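# Put the orange into the foam net sleeve

## Task

Have the orange end up inside the foam net sleeve, without tugging on the net so hard that it tears.

## Robot and tools

Robot: two arms, left_arm and right_arm, each ending in a two-finger gripper. In the scene frame (origin at table-top height midway between the nominal bases, +z up, +x out over the table, left_arm toward +y; arm names do not match image sides) the left base sits at (+0.031, +0.281, 0) m and the right at (-0.052, -0.358, 0) m, both almost unrotated. A camera stand is fixed behind the arms. Loose objects may occasionally get a small push from outside.

Frames: each arm reports its hand position (metres), quat_wxyz, velocities, targets and its wrist camera pose in its own base frame. The table and fixed cameras use the scene frame. Motion offsets run along the current Hand target's own axes: the fingers point along the gripper's +z and open and close along its y. end_effector_position is the spot between the finger pads, roughly 1 cm short of the tips. Reported pose can be off by a few centimetres, more when the arm reaches far.

Row format (shared by execute_actions and move): one flat list of 14 numbers, each in [-1, 1], always both arms: left dx, dy, dz, rx, ry, rz, opening, then right dx, dy, dz, rx, ry, rz, opening. The first six per arm are offsets from that arm's Hand target, not poses; 1.0 equals 0.6 m of travel or 180 degrees of turn, and rx, ry, rz form a single rotation vector. Opening is absolute: +1 fully open (0.094 m), -1 shut. To leave an arm alone send six zeros, but still send the opening it should keep, since 0 there is itself a command (half open).

execute_actions(actions, cameras): actions is a list of actions; each action is a list of up to 15 rows, one row per 1/30 s control step; a short action repeats its final row until step 15. Every row in an action is measured from the Hand target at the action's start, so rows do not add up within an action, but each new action or call starts from the updated Hand target, so repeating an offset keeps moving. An empty actions list returns state plus all camera images; otherwise images come only for names in cameras (["all"] for every one, [] for none; an unknown name voids the call).

move(target, speed, blend, opening_speed, grip_force, blocking, cameras): drives each gripper in a straight line to the offset given. target is one 14-number row or a list of up to 15 rows; every row counts from the same starting Hand targets. speed is path top speed in m/s, 0.002 to 2.9 (default 0.25); rotation is capped at twice that in rad/s. blend (metres) rounds corners between listed targets; 0 stops at each. opening_speed sets how quickly the commanded opening changes, per second on the -1..1 scale, at least 0.2; use it for gentle closing. grip_force is the per-pad force cap in newtons, 10 to 50, one value or one per arm; it persists, and below 50 the fingers close slowly. blocking=false returns after about 0.5 s while the move continues. A move lasts at most 10 s. Paths ignore obstacles and the other arm; faster moves stray more and hit harder; do not route a gripper near its own base. The result adds a move: line giving the ending (done, off_target, moving, held, fault) and limits such as paced (pose clipped) or held (steps withheld).

wait(seconds, 0 to 3600) lets time pass with no new commands; a running move continues. stop() brakes a running move. zoom_image(camera, region) enlarges a pixel box [x0, y0, x1, y1], origin top-left, at most 504 by 504, of a camera that appears in the newest images. finished_scene(scene) ends the scene with its number (1 or 2); it is final, and the orange must stay in the net without help.

Cameras: cam_head_left, cam_head_right, cam_high, cam_low, cam_left_wrist, cam_right_wrist, all 672x504. Wrist images can lag a moving arm.

Reading results: Hand target is the last commanded pose (after clipping) and is what the next offsets start from. The gripper often rests short of it or sags and tilts from friction and weight; compare end_effector_position against it and send the remaining gap as an offset, and correct tilt. The controller limits each step's commanded rotation to 40 degrees from the measured orientation. Tool commands shows current gripper commands. grip_measured is the measured opening on the -1..1 scale (reads slightly wide when empty; the last Joint positions entry is the opening in metres). Joint velocities saying within noise means the arm is still. Joint torques are raw and offset; entries 1 to 3 wrap at ±28 N m. Step readings list some intermediate hand positions.

Joint ranges (rad): waist -2.618 to 3.054, shoulder 0 to 3.142, elbow 0 to 3.142 (straight at 2.901), wrist pitch ±1.571, wrist yaw ±1.571, wrist roll ±2.094.

Cautions: the orange and foam net are soft, so close with a low grip_force and opening_speed, and do not yank the net. Never let anything leave the table or be set down off it. Avoid dropping objects, releasing moving parts, fast impacts, hard pushes into fixed or heavy things, and any contact between the two arms, including gripping the other arm's fingers. A blocked arm keeps pressing until commanded back past its gripper. Motors heat when holding loads, stretching out or straining: MOTOR HOT appears near 75 °C, at 90 °C the arm folds and stays idle, at 100 °C it collapses.

Each tool is called after "Request:" as name(argument=value, ...), one argument or row to a line, values as JSON.

## Session

Request:
execute_actions(
  actions=[],
)

Request:
zoom_image(
  camera="cam_head_right",
  region=[300, 215, 410, 305],
)

Request:
zoom_image(
  camera="cam_head_left",
  region=[265, 215, 375, 305],
)

Scene clock: 0.00 s.
left_arm: end_effector_position=(+0.2624, -0.2644, +0.3189) grip_measured=-0.971 end_effector_quat_wxyz=(+0.335, +0.087, +0.686, -0.640) | right_arm: end_effector_position=(+0.3535, +0.2599, +0.3179) grip_measured=-0.971 end_effector_quat_wxyz=(+0.716, -0.621, +0.314, +0.052)
Joint positions: left_arm=[-0.466 1.114 0.699 0.475 0.747 -1.004 0.001] | right_arm=[0.334 1.441 0.935 0.554 -0.841 -0.996 0.001]
Joint velocities: within noise
Joint torques (N m): no reading
Heat: left arm: 24 °C; right arm: 24 °C.
Hand target: left_arm +0.2623, -0.2638, +0.3256; +0.342, +0.090, +0.680, -0.642 | right_arm +0.3537, +0.2591, +0.3210; +0.717, -0.620, +0.313, +0.050
Tool commands: left_gripper/opening=-1.0 right_gripper/opening=-1.0
camera_calibration:
cam_left_wrist: T_world_to_cam=[[-0.52096, -0.18566, 0.83315, -0.1789], [-0.85344, 0.09548, -0.51237, 0.45046], [0.01558, -0.97796, -0.20819, -0.10592]] pos_world=[0.2929, -0.17981, 0.3578]
cam_right_wrist: T_world_to_cam=[[0.45651, -0.21086, 0.86437, -0.38247], [0.54119, -0.70531, -0.45788, 0.16979], [0.7062, 0.67682, -0.20786, -0.26587]] pos_world=[0.27047, 0.21905, 0.35308]

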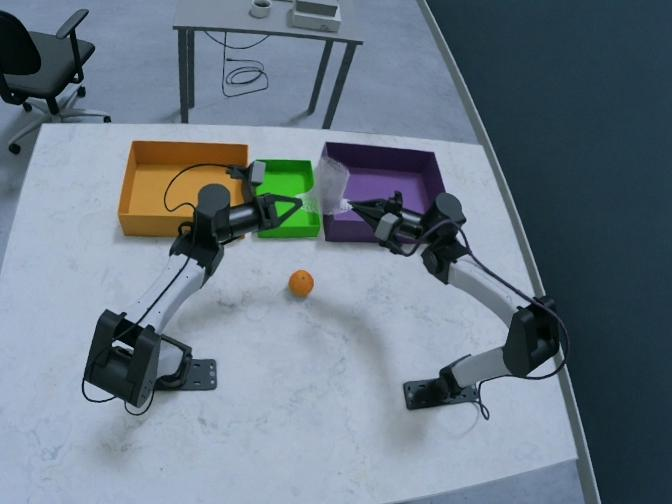

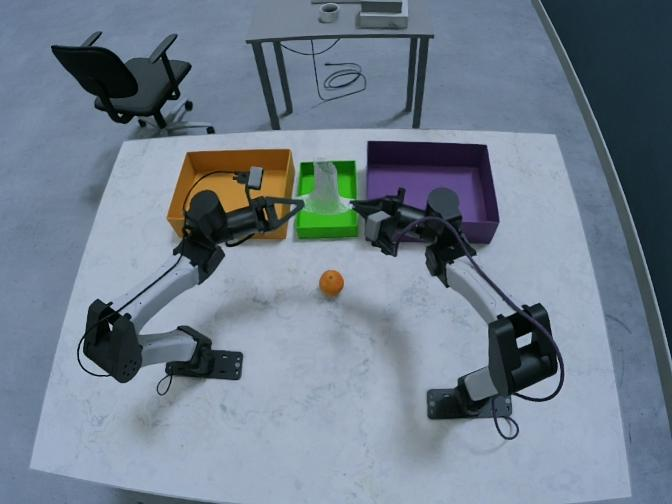

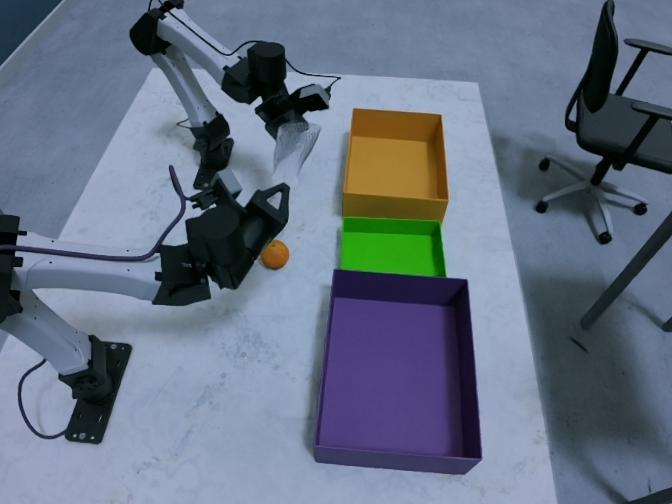

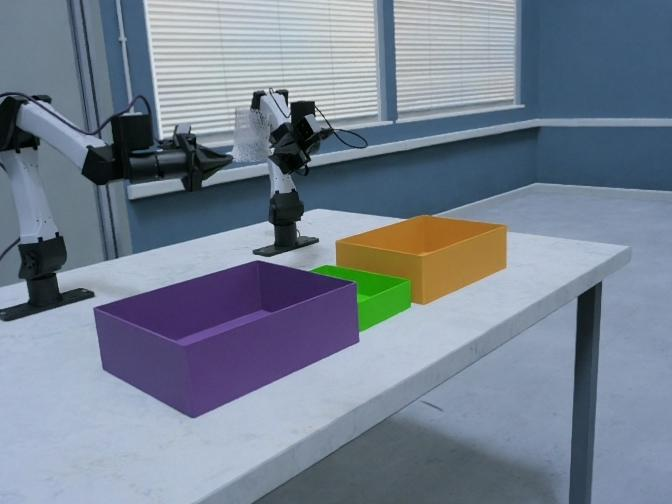

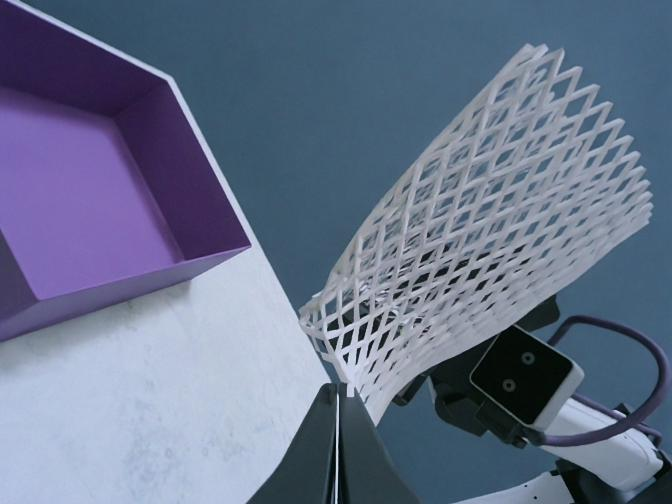

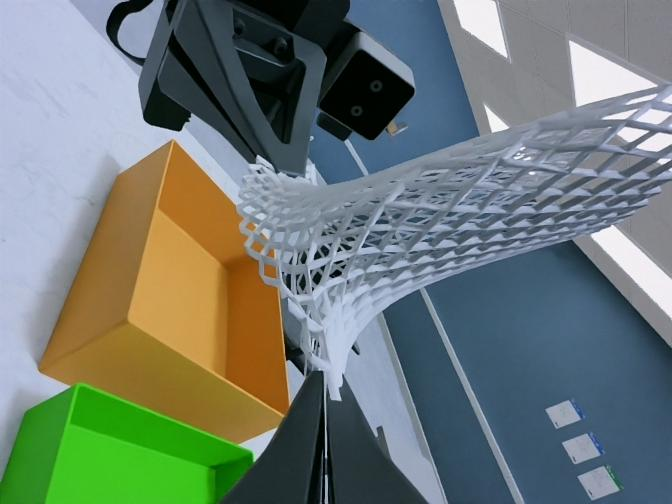

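Scaled by 4.582.

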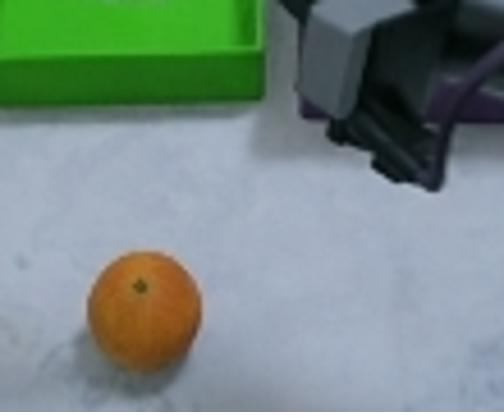

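Scaled by 4.582.

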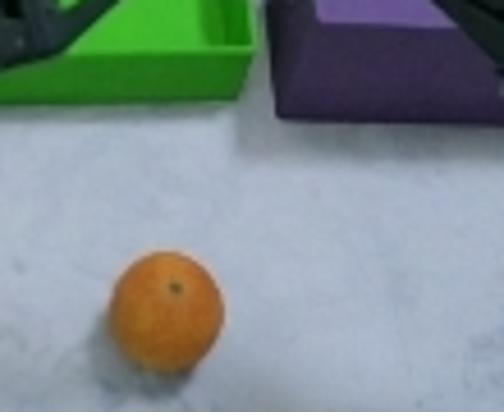

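Request:
move(
  target=[
    [0.24903, 0.23767, -0.03052, -0.2126, 0.0658, -0.1908, -1, 0.10523, 0.32677, -0.0063, -0.198, 0.0877, -0.0785, -1],
  ],
  speed=0.25,
  cameras=["cam_head_left", "cam_head_right", "cam_left_wrist", "cam_right_wrist"],
)

Request:
zoom_image(
  camera="cam_head_right",
  region=[290, 230, 380, 310],
)

Request:
zoom_image(
  camera="cam_head_left",
  region=[260, 230, 350, 310],
)

Scene clock: 62.17 s.
left_arm: end_effector_position=(+0.2252, -0.2727, +0.1287) grip_measured=-0.971 end_effector_quat_wxyz=(+0.086, -0.154, +0.872, -0.456) | right_arm: end_effector_position=(+0.3166, +0.2827, +0.1381) grip_measured=-0.971 end_effector_quat_wxyz=(-0.467, +0.834, -0.291, +0.036)
Joint positions: left_arm=[-0.672 1.218 0.625 -0.086 0.435 -1.233 0.001] | right_arm=[0.527 1.528 0.906 -0.076 -0.51 -1.702 0.001]
Joint torques (N m): left_arm=[-0.59 -3.21 7.06 1.59 0.04 0.02] | right_arm=[0.64 -4.29 6.75 1.39 -0.09 -0.02]
Heat: left arm: 30 °C; right arm: 33 °C.
Hand target: left_arm +0.2240, -0.2711, +0.1219; +0.082, -0.163, +0.877, -0.445 | right_arm +0.3127, +0.2799, +0.1201; -0.446, +0.843, -0.299, +0.029
Off the commanded pose: left_arm 0.007 m, 2 deg | right_arm 0.019 m, 3 deg.
move: off_target (right_arm)
cam_left_wrist: T_world_to_cam=[[0.22057, -0.55048, 0.80519, -0.30421], [-0.96751, -0.01888, 0.25212, 0.21807], [-0.12358, -0.83464, -0.53676, -0.04034]] pos_world=[0.2731, -0.19701, 0.16831]
cam_right_wrist: T_world_to_cam=[[0.44282, 0.40795, 0.79843, -0.36694], [0.59244, -0.80153, 0.08096, 0.06011], [0.67299, 0.43717, -0.59662, -0.16087]] pos_world=[0.23514, 0.2682, 0.19213]

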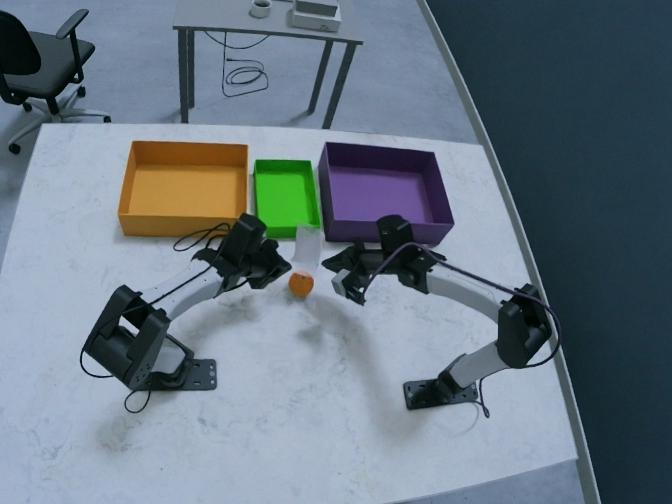

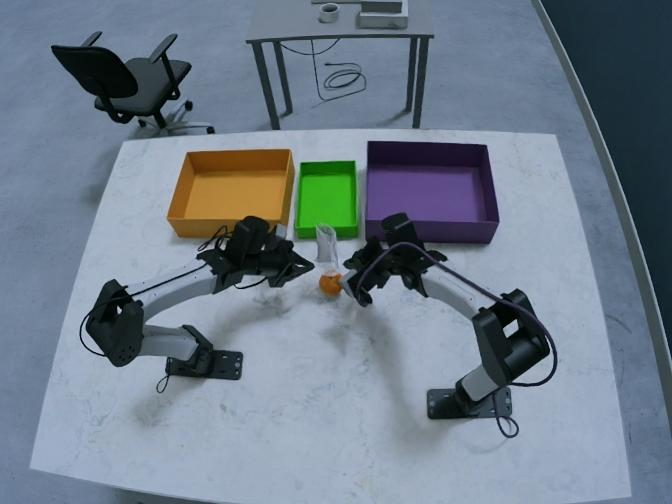

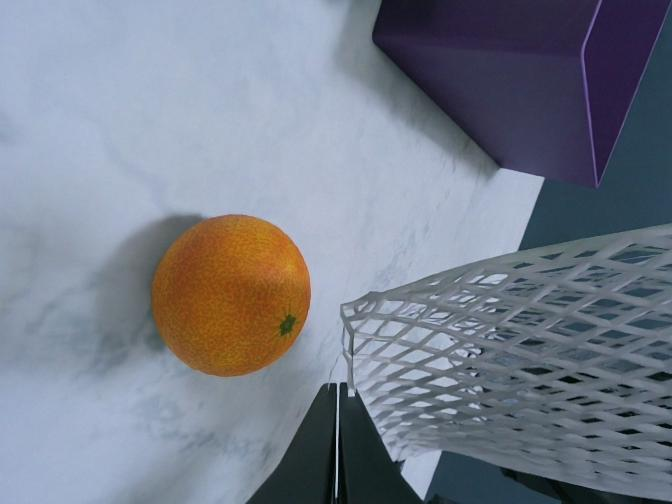

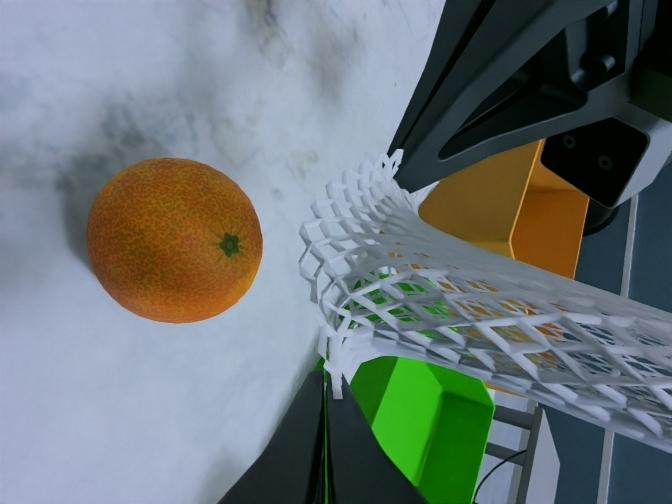

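Scaled by 5.600.

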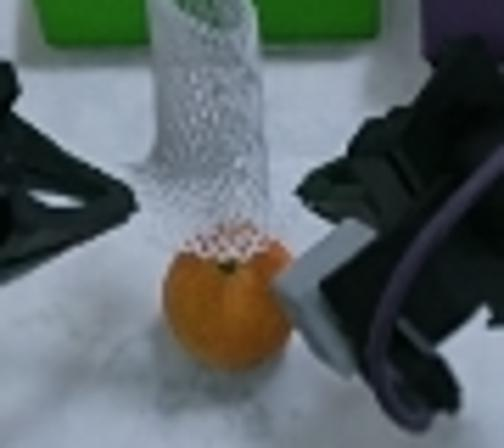

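Scaled by 5.600.

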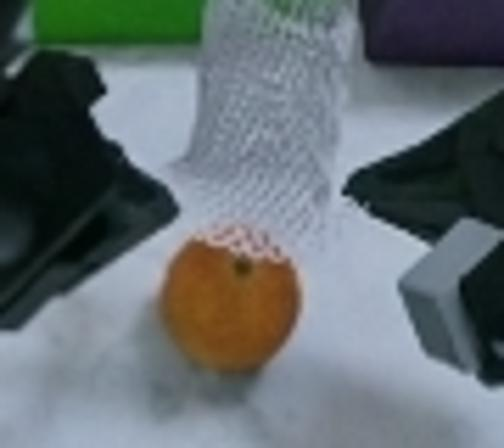

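Request:
move(
  target=[
    [-0.00347, 0.09442, 0.05897, 0, 0, 0, -1, 0.02057, 0.09907, 0.05872, 0, 0, 0, -1],
    [-0.00787, 0.1575, 0.0925, 0, 0, 0, -1, 0.03047, 0.15868, 0.09697, 0, 0, 0, -1],
  ],
  speed=[0.08, 0.05],
  blend=[0.01, 0],
  cameras=["cam_head_left", "cam_head_right", "cam_left_wrist", "cam_right_wrist"],
)

Request:
zoom_image(
  camera="cam_head_right",
  region=[290, 230, 380, 310],
)

Request:
zoom_image(
  camera="cam_head_left",
  region=[260, 230, 350, 310],
)

Request:
zoom_image(
  camera="cam_right_wrist",
  region=[240, 60, 640, 460],
)

Request:
zoom_image(
  camera="cam_left_wrist",
  region=[240, 180, 560, 500],
)

Scene clock: 126.30 s.
left_arm: end_effector_position=(+0.2278, -0.2683, +0.0271) grip_measured=-0.971 end_effector_quat_wxyz=(+0.090, -0.150, +0.868, -0.465) | right_arm: end_effector_position=(+0.3133, +0.2806, +0.0362) grip_measured=-0.973 end_effector_quat_wxyz=(-0.481, +0.829, -0.281, +0.050)
Joint positions: left_arm=[-0.644 1.575 0.358 0.554 0.463 -1.216 0.001] | right_arm=[0.527 1.784 0.645 0.483 -0.509 -1.707 0.001]
Joint torques (N m): left_arm=[0.59 -3.52 3.86 1.51 0.09 0.19] | right_arm=[0.72 -3.84 3.54 1.27 -0.09 0.06]
Heat: left arm: 31 °C; right arm: 32 °C.
Hand target: left_arm +0.2245, -0.2592, +0.0129; +0.082, -0.163, +0.877, -0.446 | right_arm +0.3005, +0.2727, +0.0081; -0.446, +0.843, -0.299, +0.029
Off the commanded pose: left_arm 0.017 m, 3 deg | right_arm 0.032 m, 5 deg.
move: off_target (left_arm, right_arm)
cam_left_wrist: T_world_to_cam=[[0.20651, -0.53642, 0.81829, -0.21388], [-0.9712, -0.01077, 0.23803, 0.24966], [-0.11888, -0.84388, -0.52319, -0.09483]] pos_world=[0.27537, -0.19207, 0.06597]
cam_right_wrist: T_world_to_cam=[[0.40898, 0.39364, 0.82327, -0.26949], [0.59081, -0.80179, 0.08988, 0.06893], [0.69547, 0.44964, -0.56048, -0.23024]] pos_world=[0.22961, 0.26488, 0.08663]

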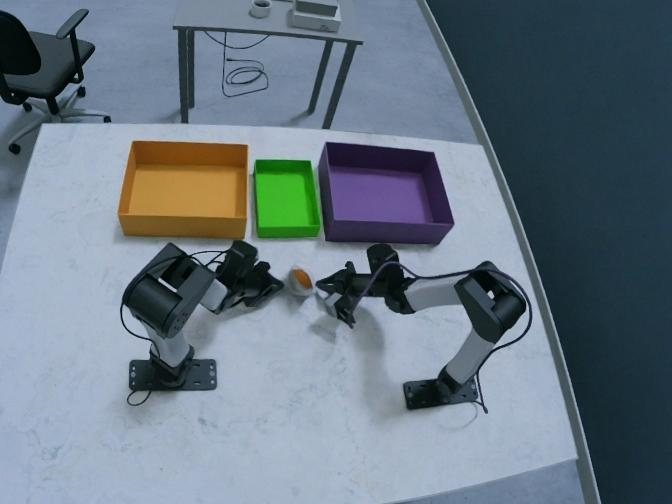

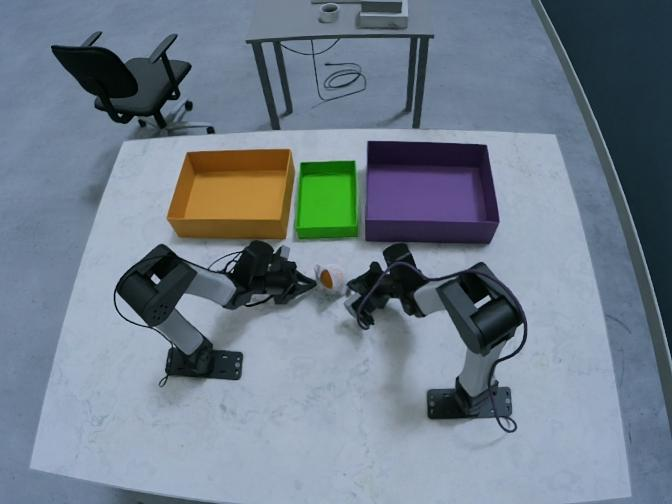

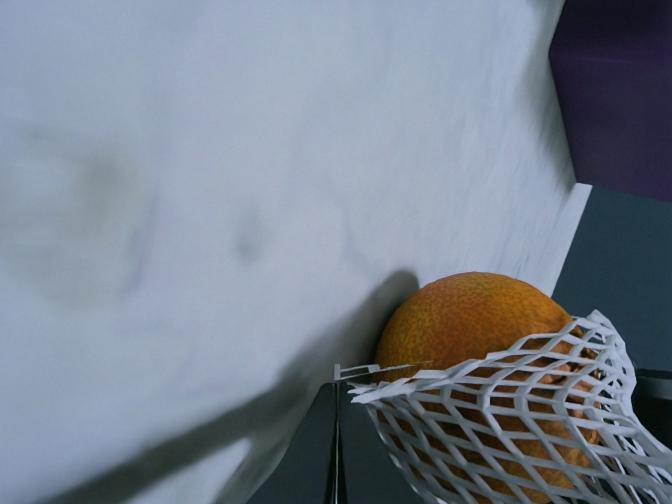

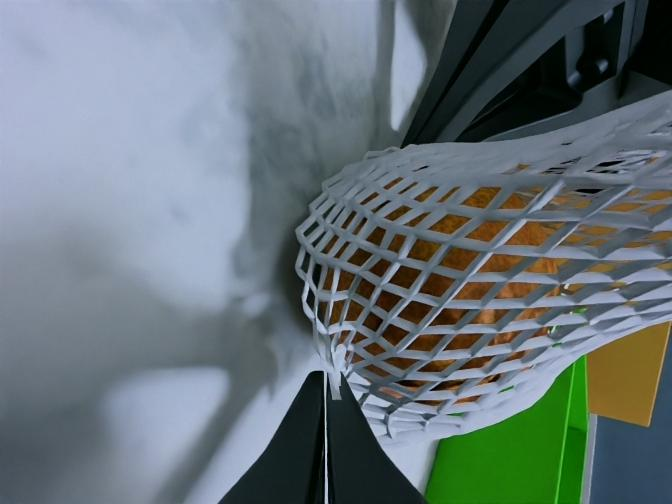

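Scaled by 5.600.

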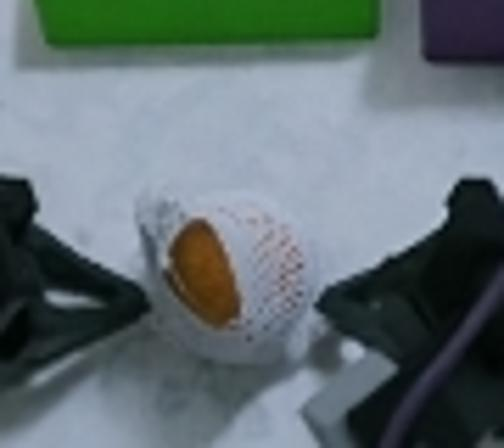

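Scaled by 5.600.

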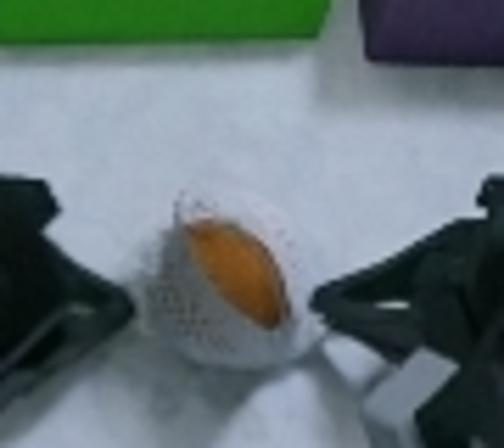

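Scaled by 1.260.

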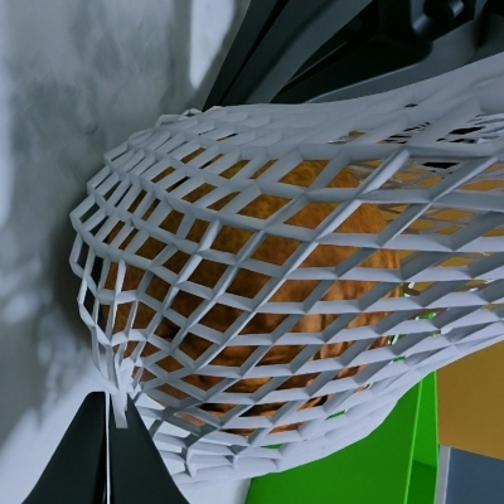

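Scaled by 1.575.

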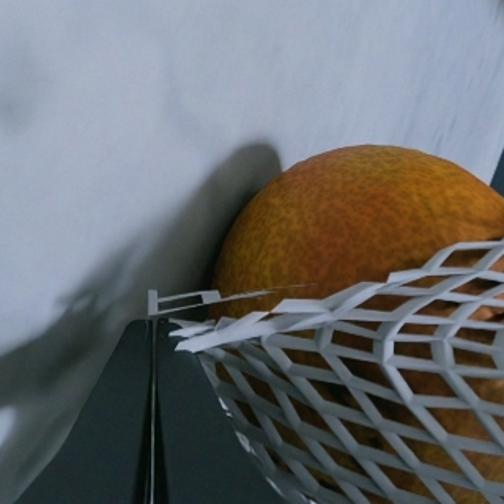

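Request:
move(
  target=[
    [-0.02735, 0.00103, 0.0062, 0, 0, 0, -1, 0.04032, -0.00222, 0.01872, 0, 0, 0, -1],
  ],
  speed=0.05,
  cameras=["cam_head_left", "cam_head_right", "cam_high", "cam_left_wrist", "cam_right_wrist"],
)

Request:
zoom_image(
  camera="cam_head_right",
  region=[290, 230, 380, 310],
)

Request:
zoom_image(
  camera="cam_right_wrist",
  region=[240, 60, 640, 460],
)

Request:
zoom_image(
  camera="cam_left_wrist",
  region=[240, 180, 640, 500],
)

Request:
zoom_image(
  camera="cam_high",
  region=[230, 210, 310, 290],
)

Scene clock: 164.93 s.
left_arm: end_effector_position=(+0.2397, -0.2619, +0.0207) grip_measured=-0.971 end_effector_quat_wxyz=(+0.089, -0.150, +0.868, -0.464) | right_arm: end_effector_position=(+0.3286, +0.2777, +0.0211) grip_measured=-0.973 end_effector_quat_wxyz=(-0.480, +0.831, -0.277, +0.047)
Joint positions: left_arm=[-0.59 1.628 0.379 0.565 0.504 -1.177 0.001] | right_arm=[0.491 1.877 0.69 0.511 -0.544 -1.742 0.001]
Joint torques (N m): left_arm=[0.73 -3.78 5.74 1.26 0.1 0.19] | right_arm=[-0.69 -4.19 6.15 1.03 -0.14 0.02]
Heat: left arm: 29 °C; right arm: 29 °C.
Hand target: left_arm +0.2407, -0.2558, +0.0101; +0.082, -0.163, +0.877, -0.445 | right_arm +0.3245, +0.2687, -0.0029; -0.446, +0.843, -0.299, +0.029
Off the commanded pose: left_arm 0.012 m, 3 deg | right_arm 0.026 m, 5 deg.
move: off_target (left_arm, right_arm)
cam_left_wrist: T_world_to_cam=[[0.20724, -0.53842, 0.81679, -0.20842], [-0.97092, -0.01088, 0.23917, 0.26279], [-0.11989, -0.8426, -0.52502, -0.09068]] pos_world=[0.28747, -0.18577, 0.05978]
cam_right_wrist: T_world_to_cam=[[0.40613, 0.39986, 0.82169, -0.26305], [0.59851, -0.79588, 0.09148, 0.05468], [0.69054, 0.45464, -0.56255, -0.24782]] pos_world=[0.24524, 0.26137, 0.07173]

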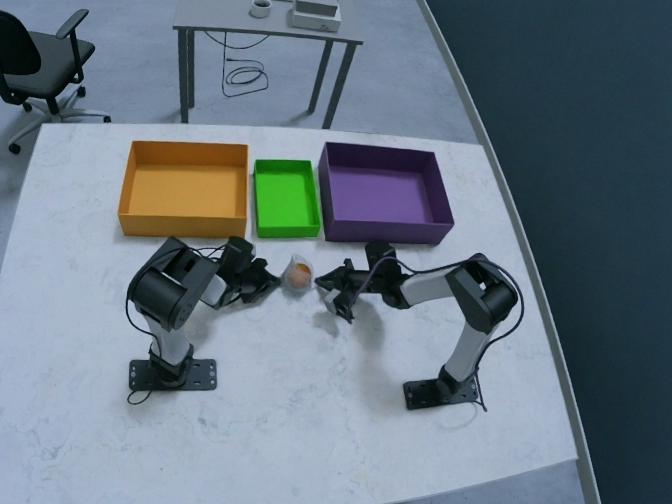

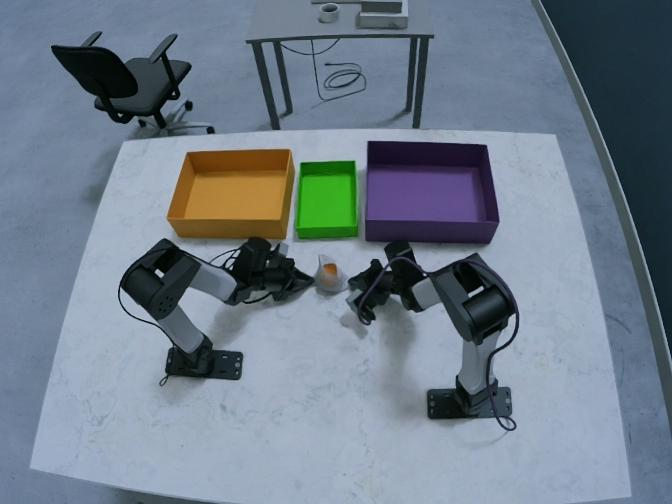

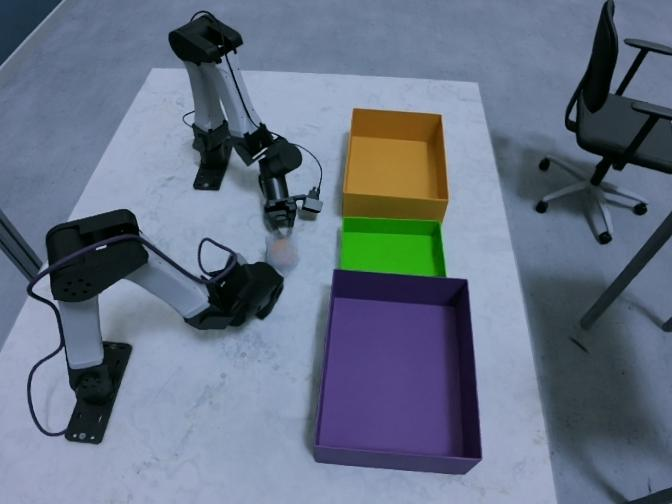

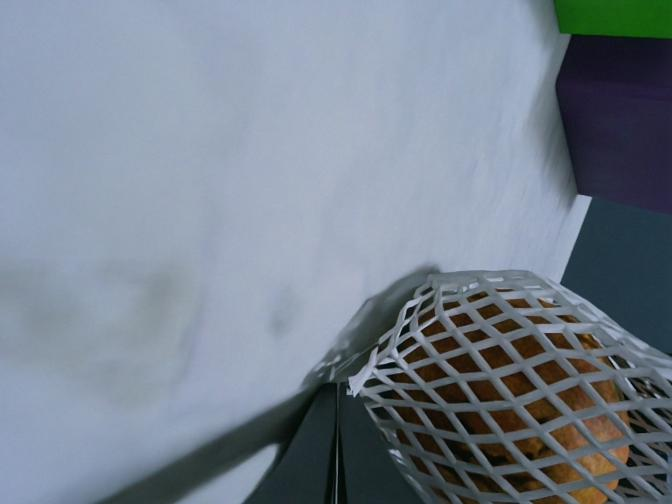

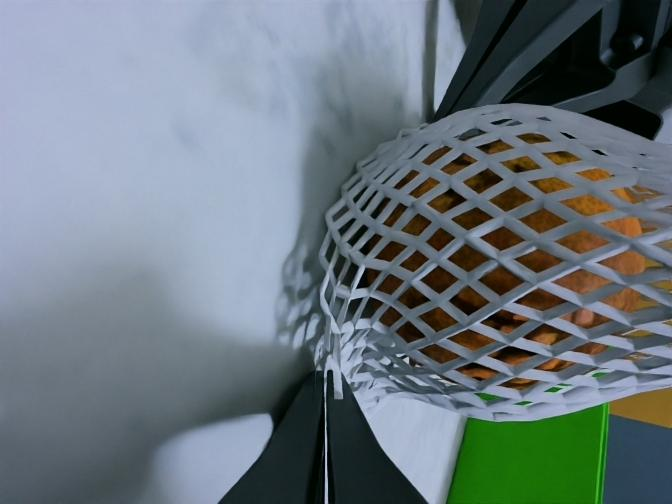

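Scaled by 5.600.

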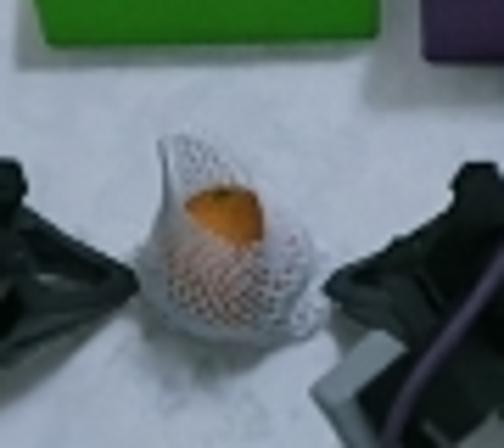

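Scaled by 1.260.

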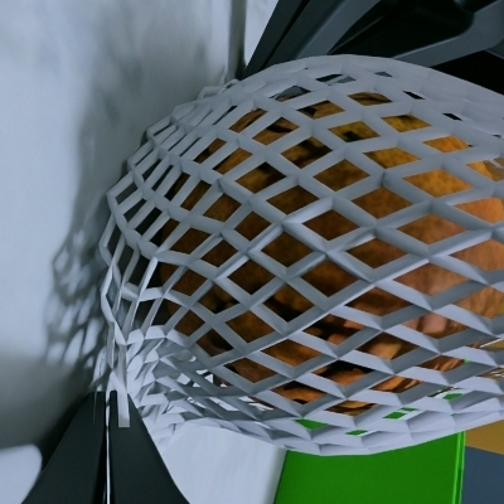

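Scaled by 1.260.

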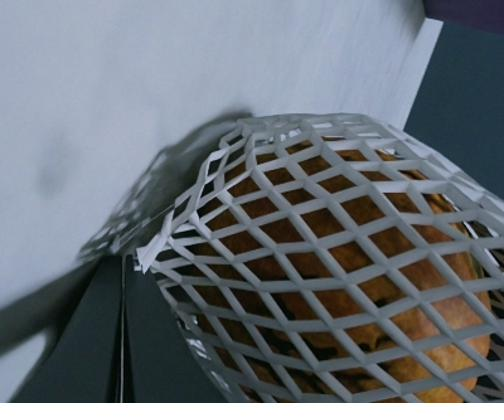

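Scaled by 6.300.

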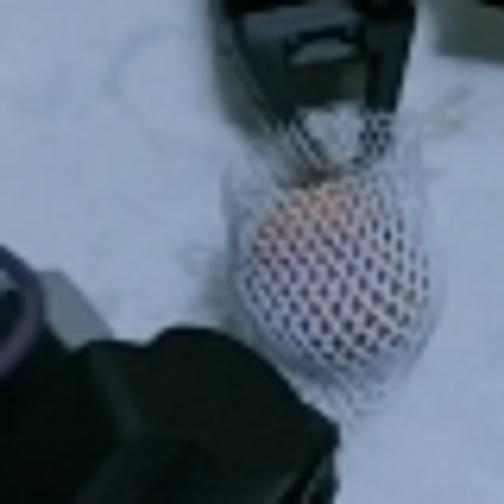

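Request:
move(
  target=[
    [0.00563, -0.03423, -0.00502, 0, 0, 0, -1, -0.01163, -0.0527, -0.01537, 0, 0, 0, -1],
    [0.00563, -0.03423, -0.00502, 0, 0, 0, -0.75, -0.01163, -0.0527, -0.01537, 0, 0, 0, -0.75],
    [0.00563, -0.03423, -0.12502, 0, 0, 0, -0.75, -0.01163, -0.0527, -0.13537, 0, 0, 0, -0.75],
  ],
  speed=[0.05, 0.05, 0.1],
  opening_speed=0.5,
  cameras=["cam_head_left", "cam_head_right", "cam_high", "cam_left_wrist", "cam_right_wrist"],
)

Request:
zoom_image(
  camera="cam_head_right",
  region=[290, 230, 380, 310],
)

Request:
zoom_image(
  camera="cam_high",
  region=[230, 200, 330, 300],
)

Request:
zoom_image(
  camera="cam_left_wrist",
  region=[240, 180, 560, 500],
)

Request:
zoom_image(
  camera="cam_right_wrist",
  region=[200, 0, 640, 440],
)

Scene clock: 199.73 s.
left_arm: end_effector_position=(+0.2197, -0.2121, +0.0663) grip_measured=-0.752 end_effector_quat_wxyz=(+0.079, -0.167, +0.878, -0.441) | right_arm: end_effector_position=(+0.3136, +0.2290, +0.0698) grip_measured=-0.752 end_effector_quat_wxyz=(-0.446, +0.842, -0.301, +0.031)
Joint positions: left_arm=[-0.449 1.202 0.392 0.01 0.582 -1.068 0.012] | right_arm=[0.375 1.583 0.709 0.059 -0.601 -1.836 0.012]
Joint torques (N m): left_arm=[0.34 -4.37 6.97 1.5 0.36 0.16] | right_arm=[-0.29 -7.69 5.48 1.31 -0.45 0]
Heat: left arm: 30 °C; right arm: 29 °C.
Hand target: left_arm +0.2201, -0.2118, +0.0709; +0.082, -0.163, +0.877, -0.445 | right_arm +0.3082, +0.2261, +0.0716; -0.446, +0.843, -0.299, +0.029
Off the commanded pose: left_arm 0.005 m, 1 deg | right_arm 0.006 m, 0 deg.
move: done
cam_left_wrist: T_world_to_cam=[[0.25343, -0.56875, 0.7825, -0.22895], [-0.95914, -0.04252, 0.27973, 0.22098], [-0.12582, -0.82141, -0.55629, -0.01933]] pos_world=[0.26754, -0.1367, 0.10658]
cam_right_wrist: T_world_to_cam=[[0.47142, 0.43444, 0.76748, -0.30202], [0.58828, -0.80325, 0.09334, 0.02514], [0.65703, 0.40749, -0.63424, -0.16157]] pos_world=[0.23375, 0.21724, 0.12697]

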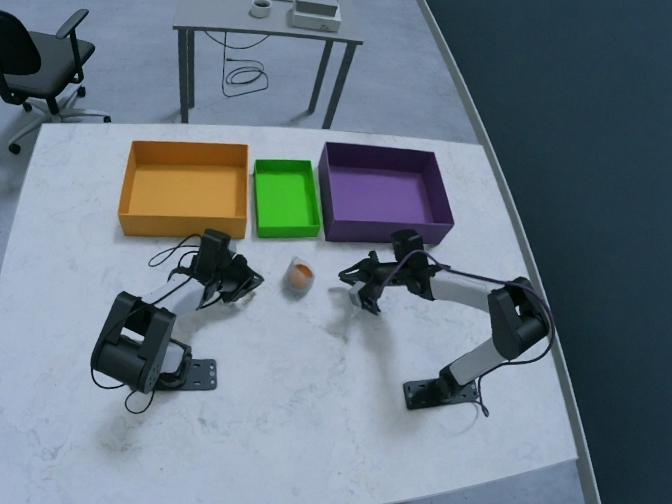

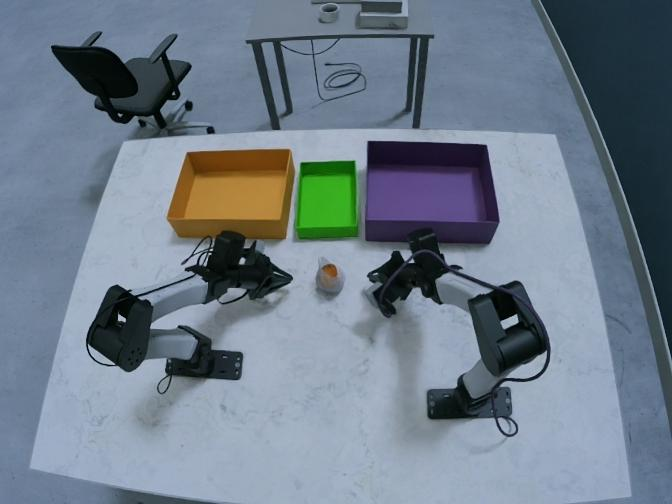

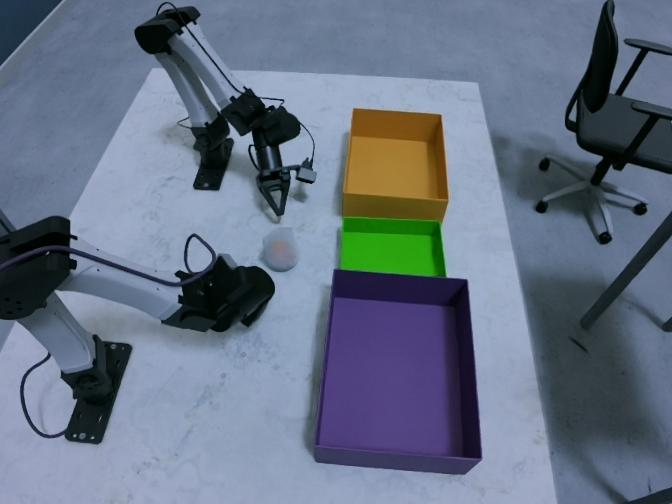

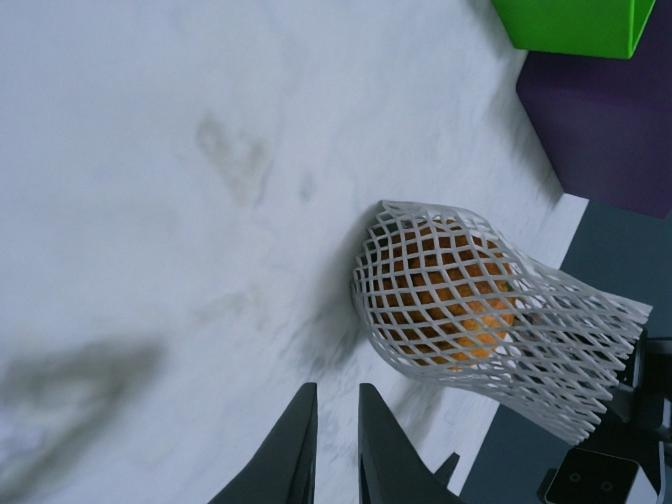

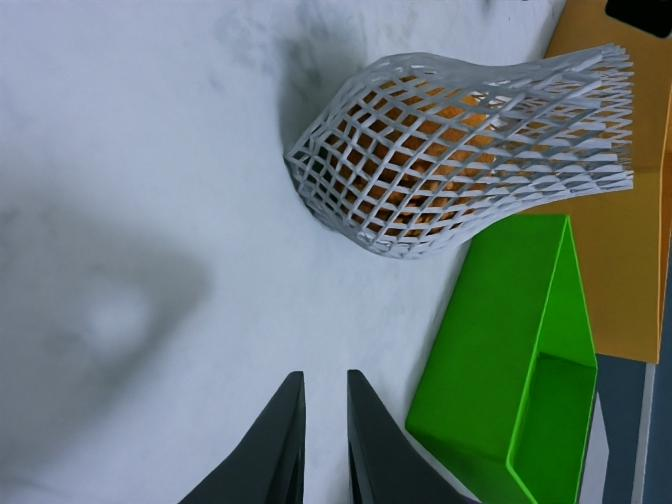

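Scaled by 5.600.

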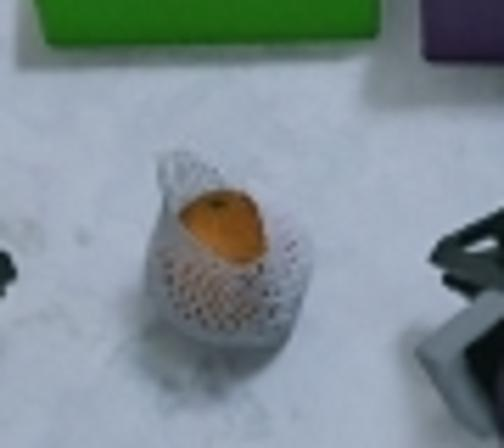

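Scaled by 5.040.

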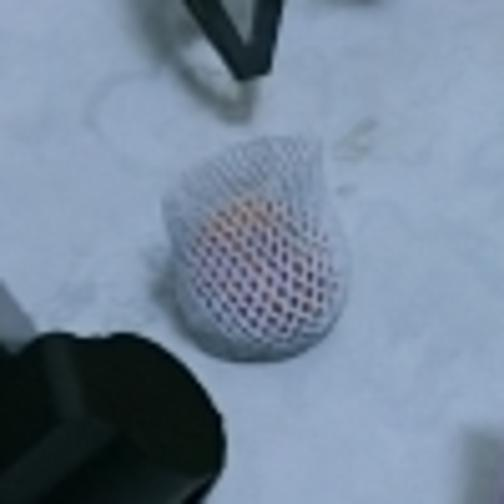

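Scaled by 1.575.

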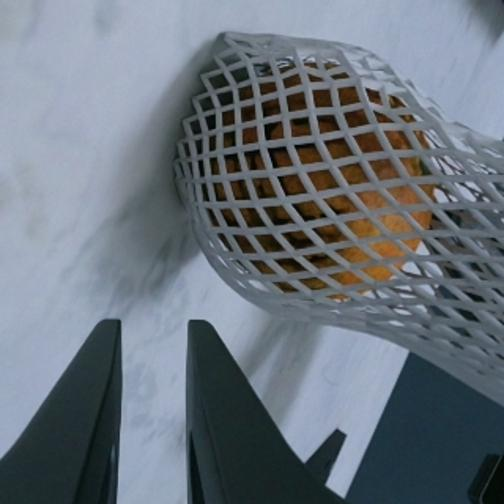

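Scaled by 1.145.

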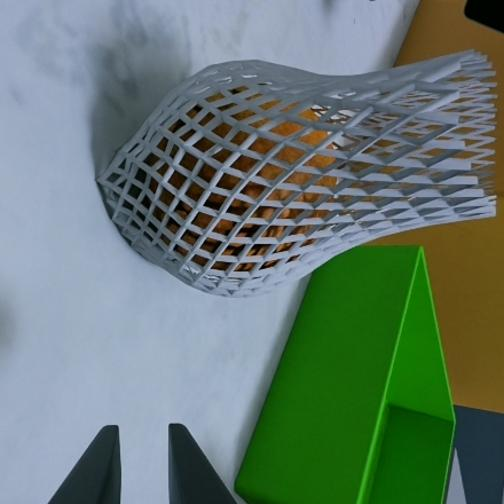

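The net fully covers the orange from every camera view, and both grippers are clear of it, so I'm finishing this scene.

Request:
finished_scene(
  scene=2,
)

The scene is finished: the task was done.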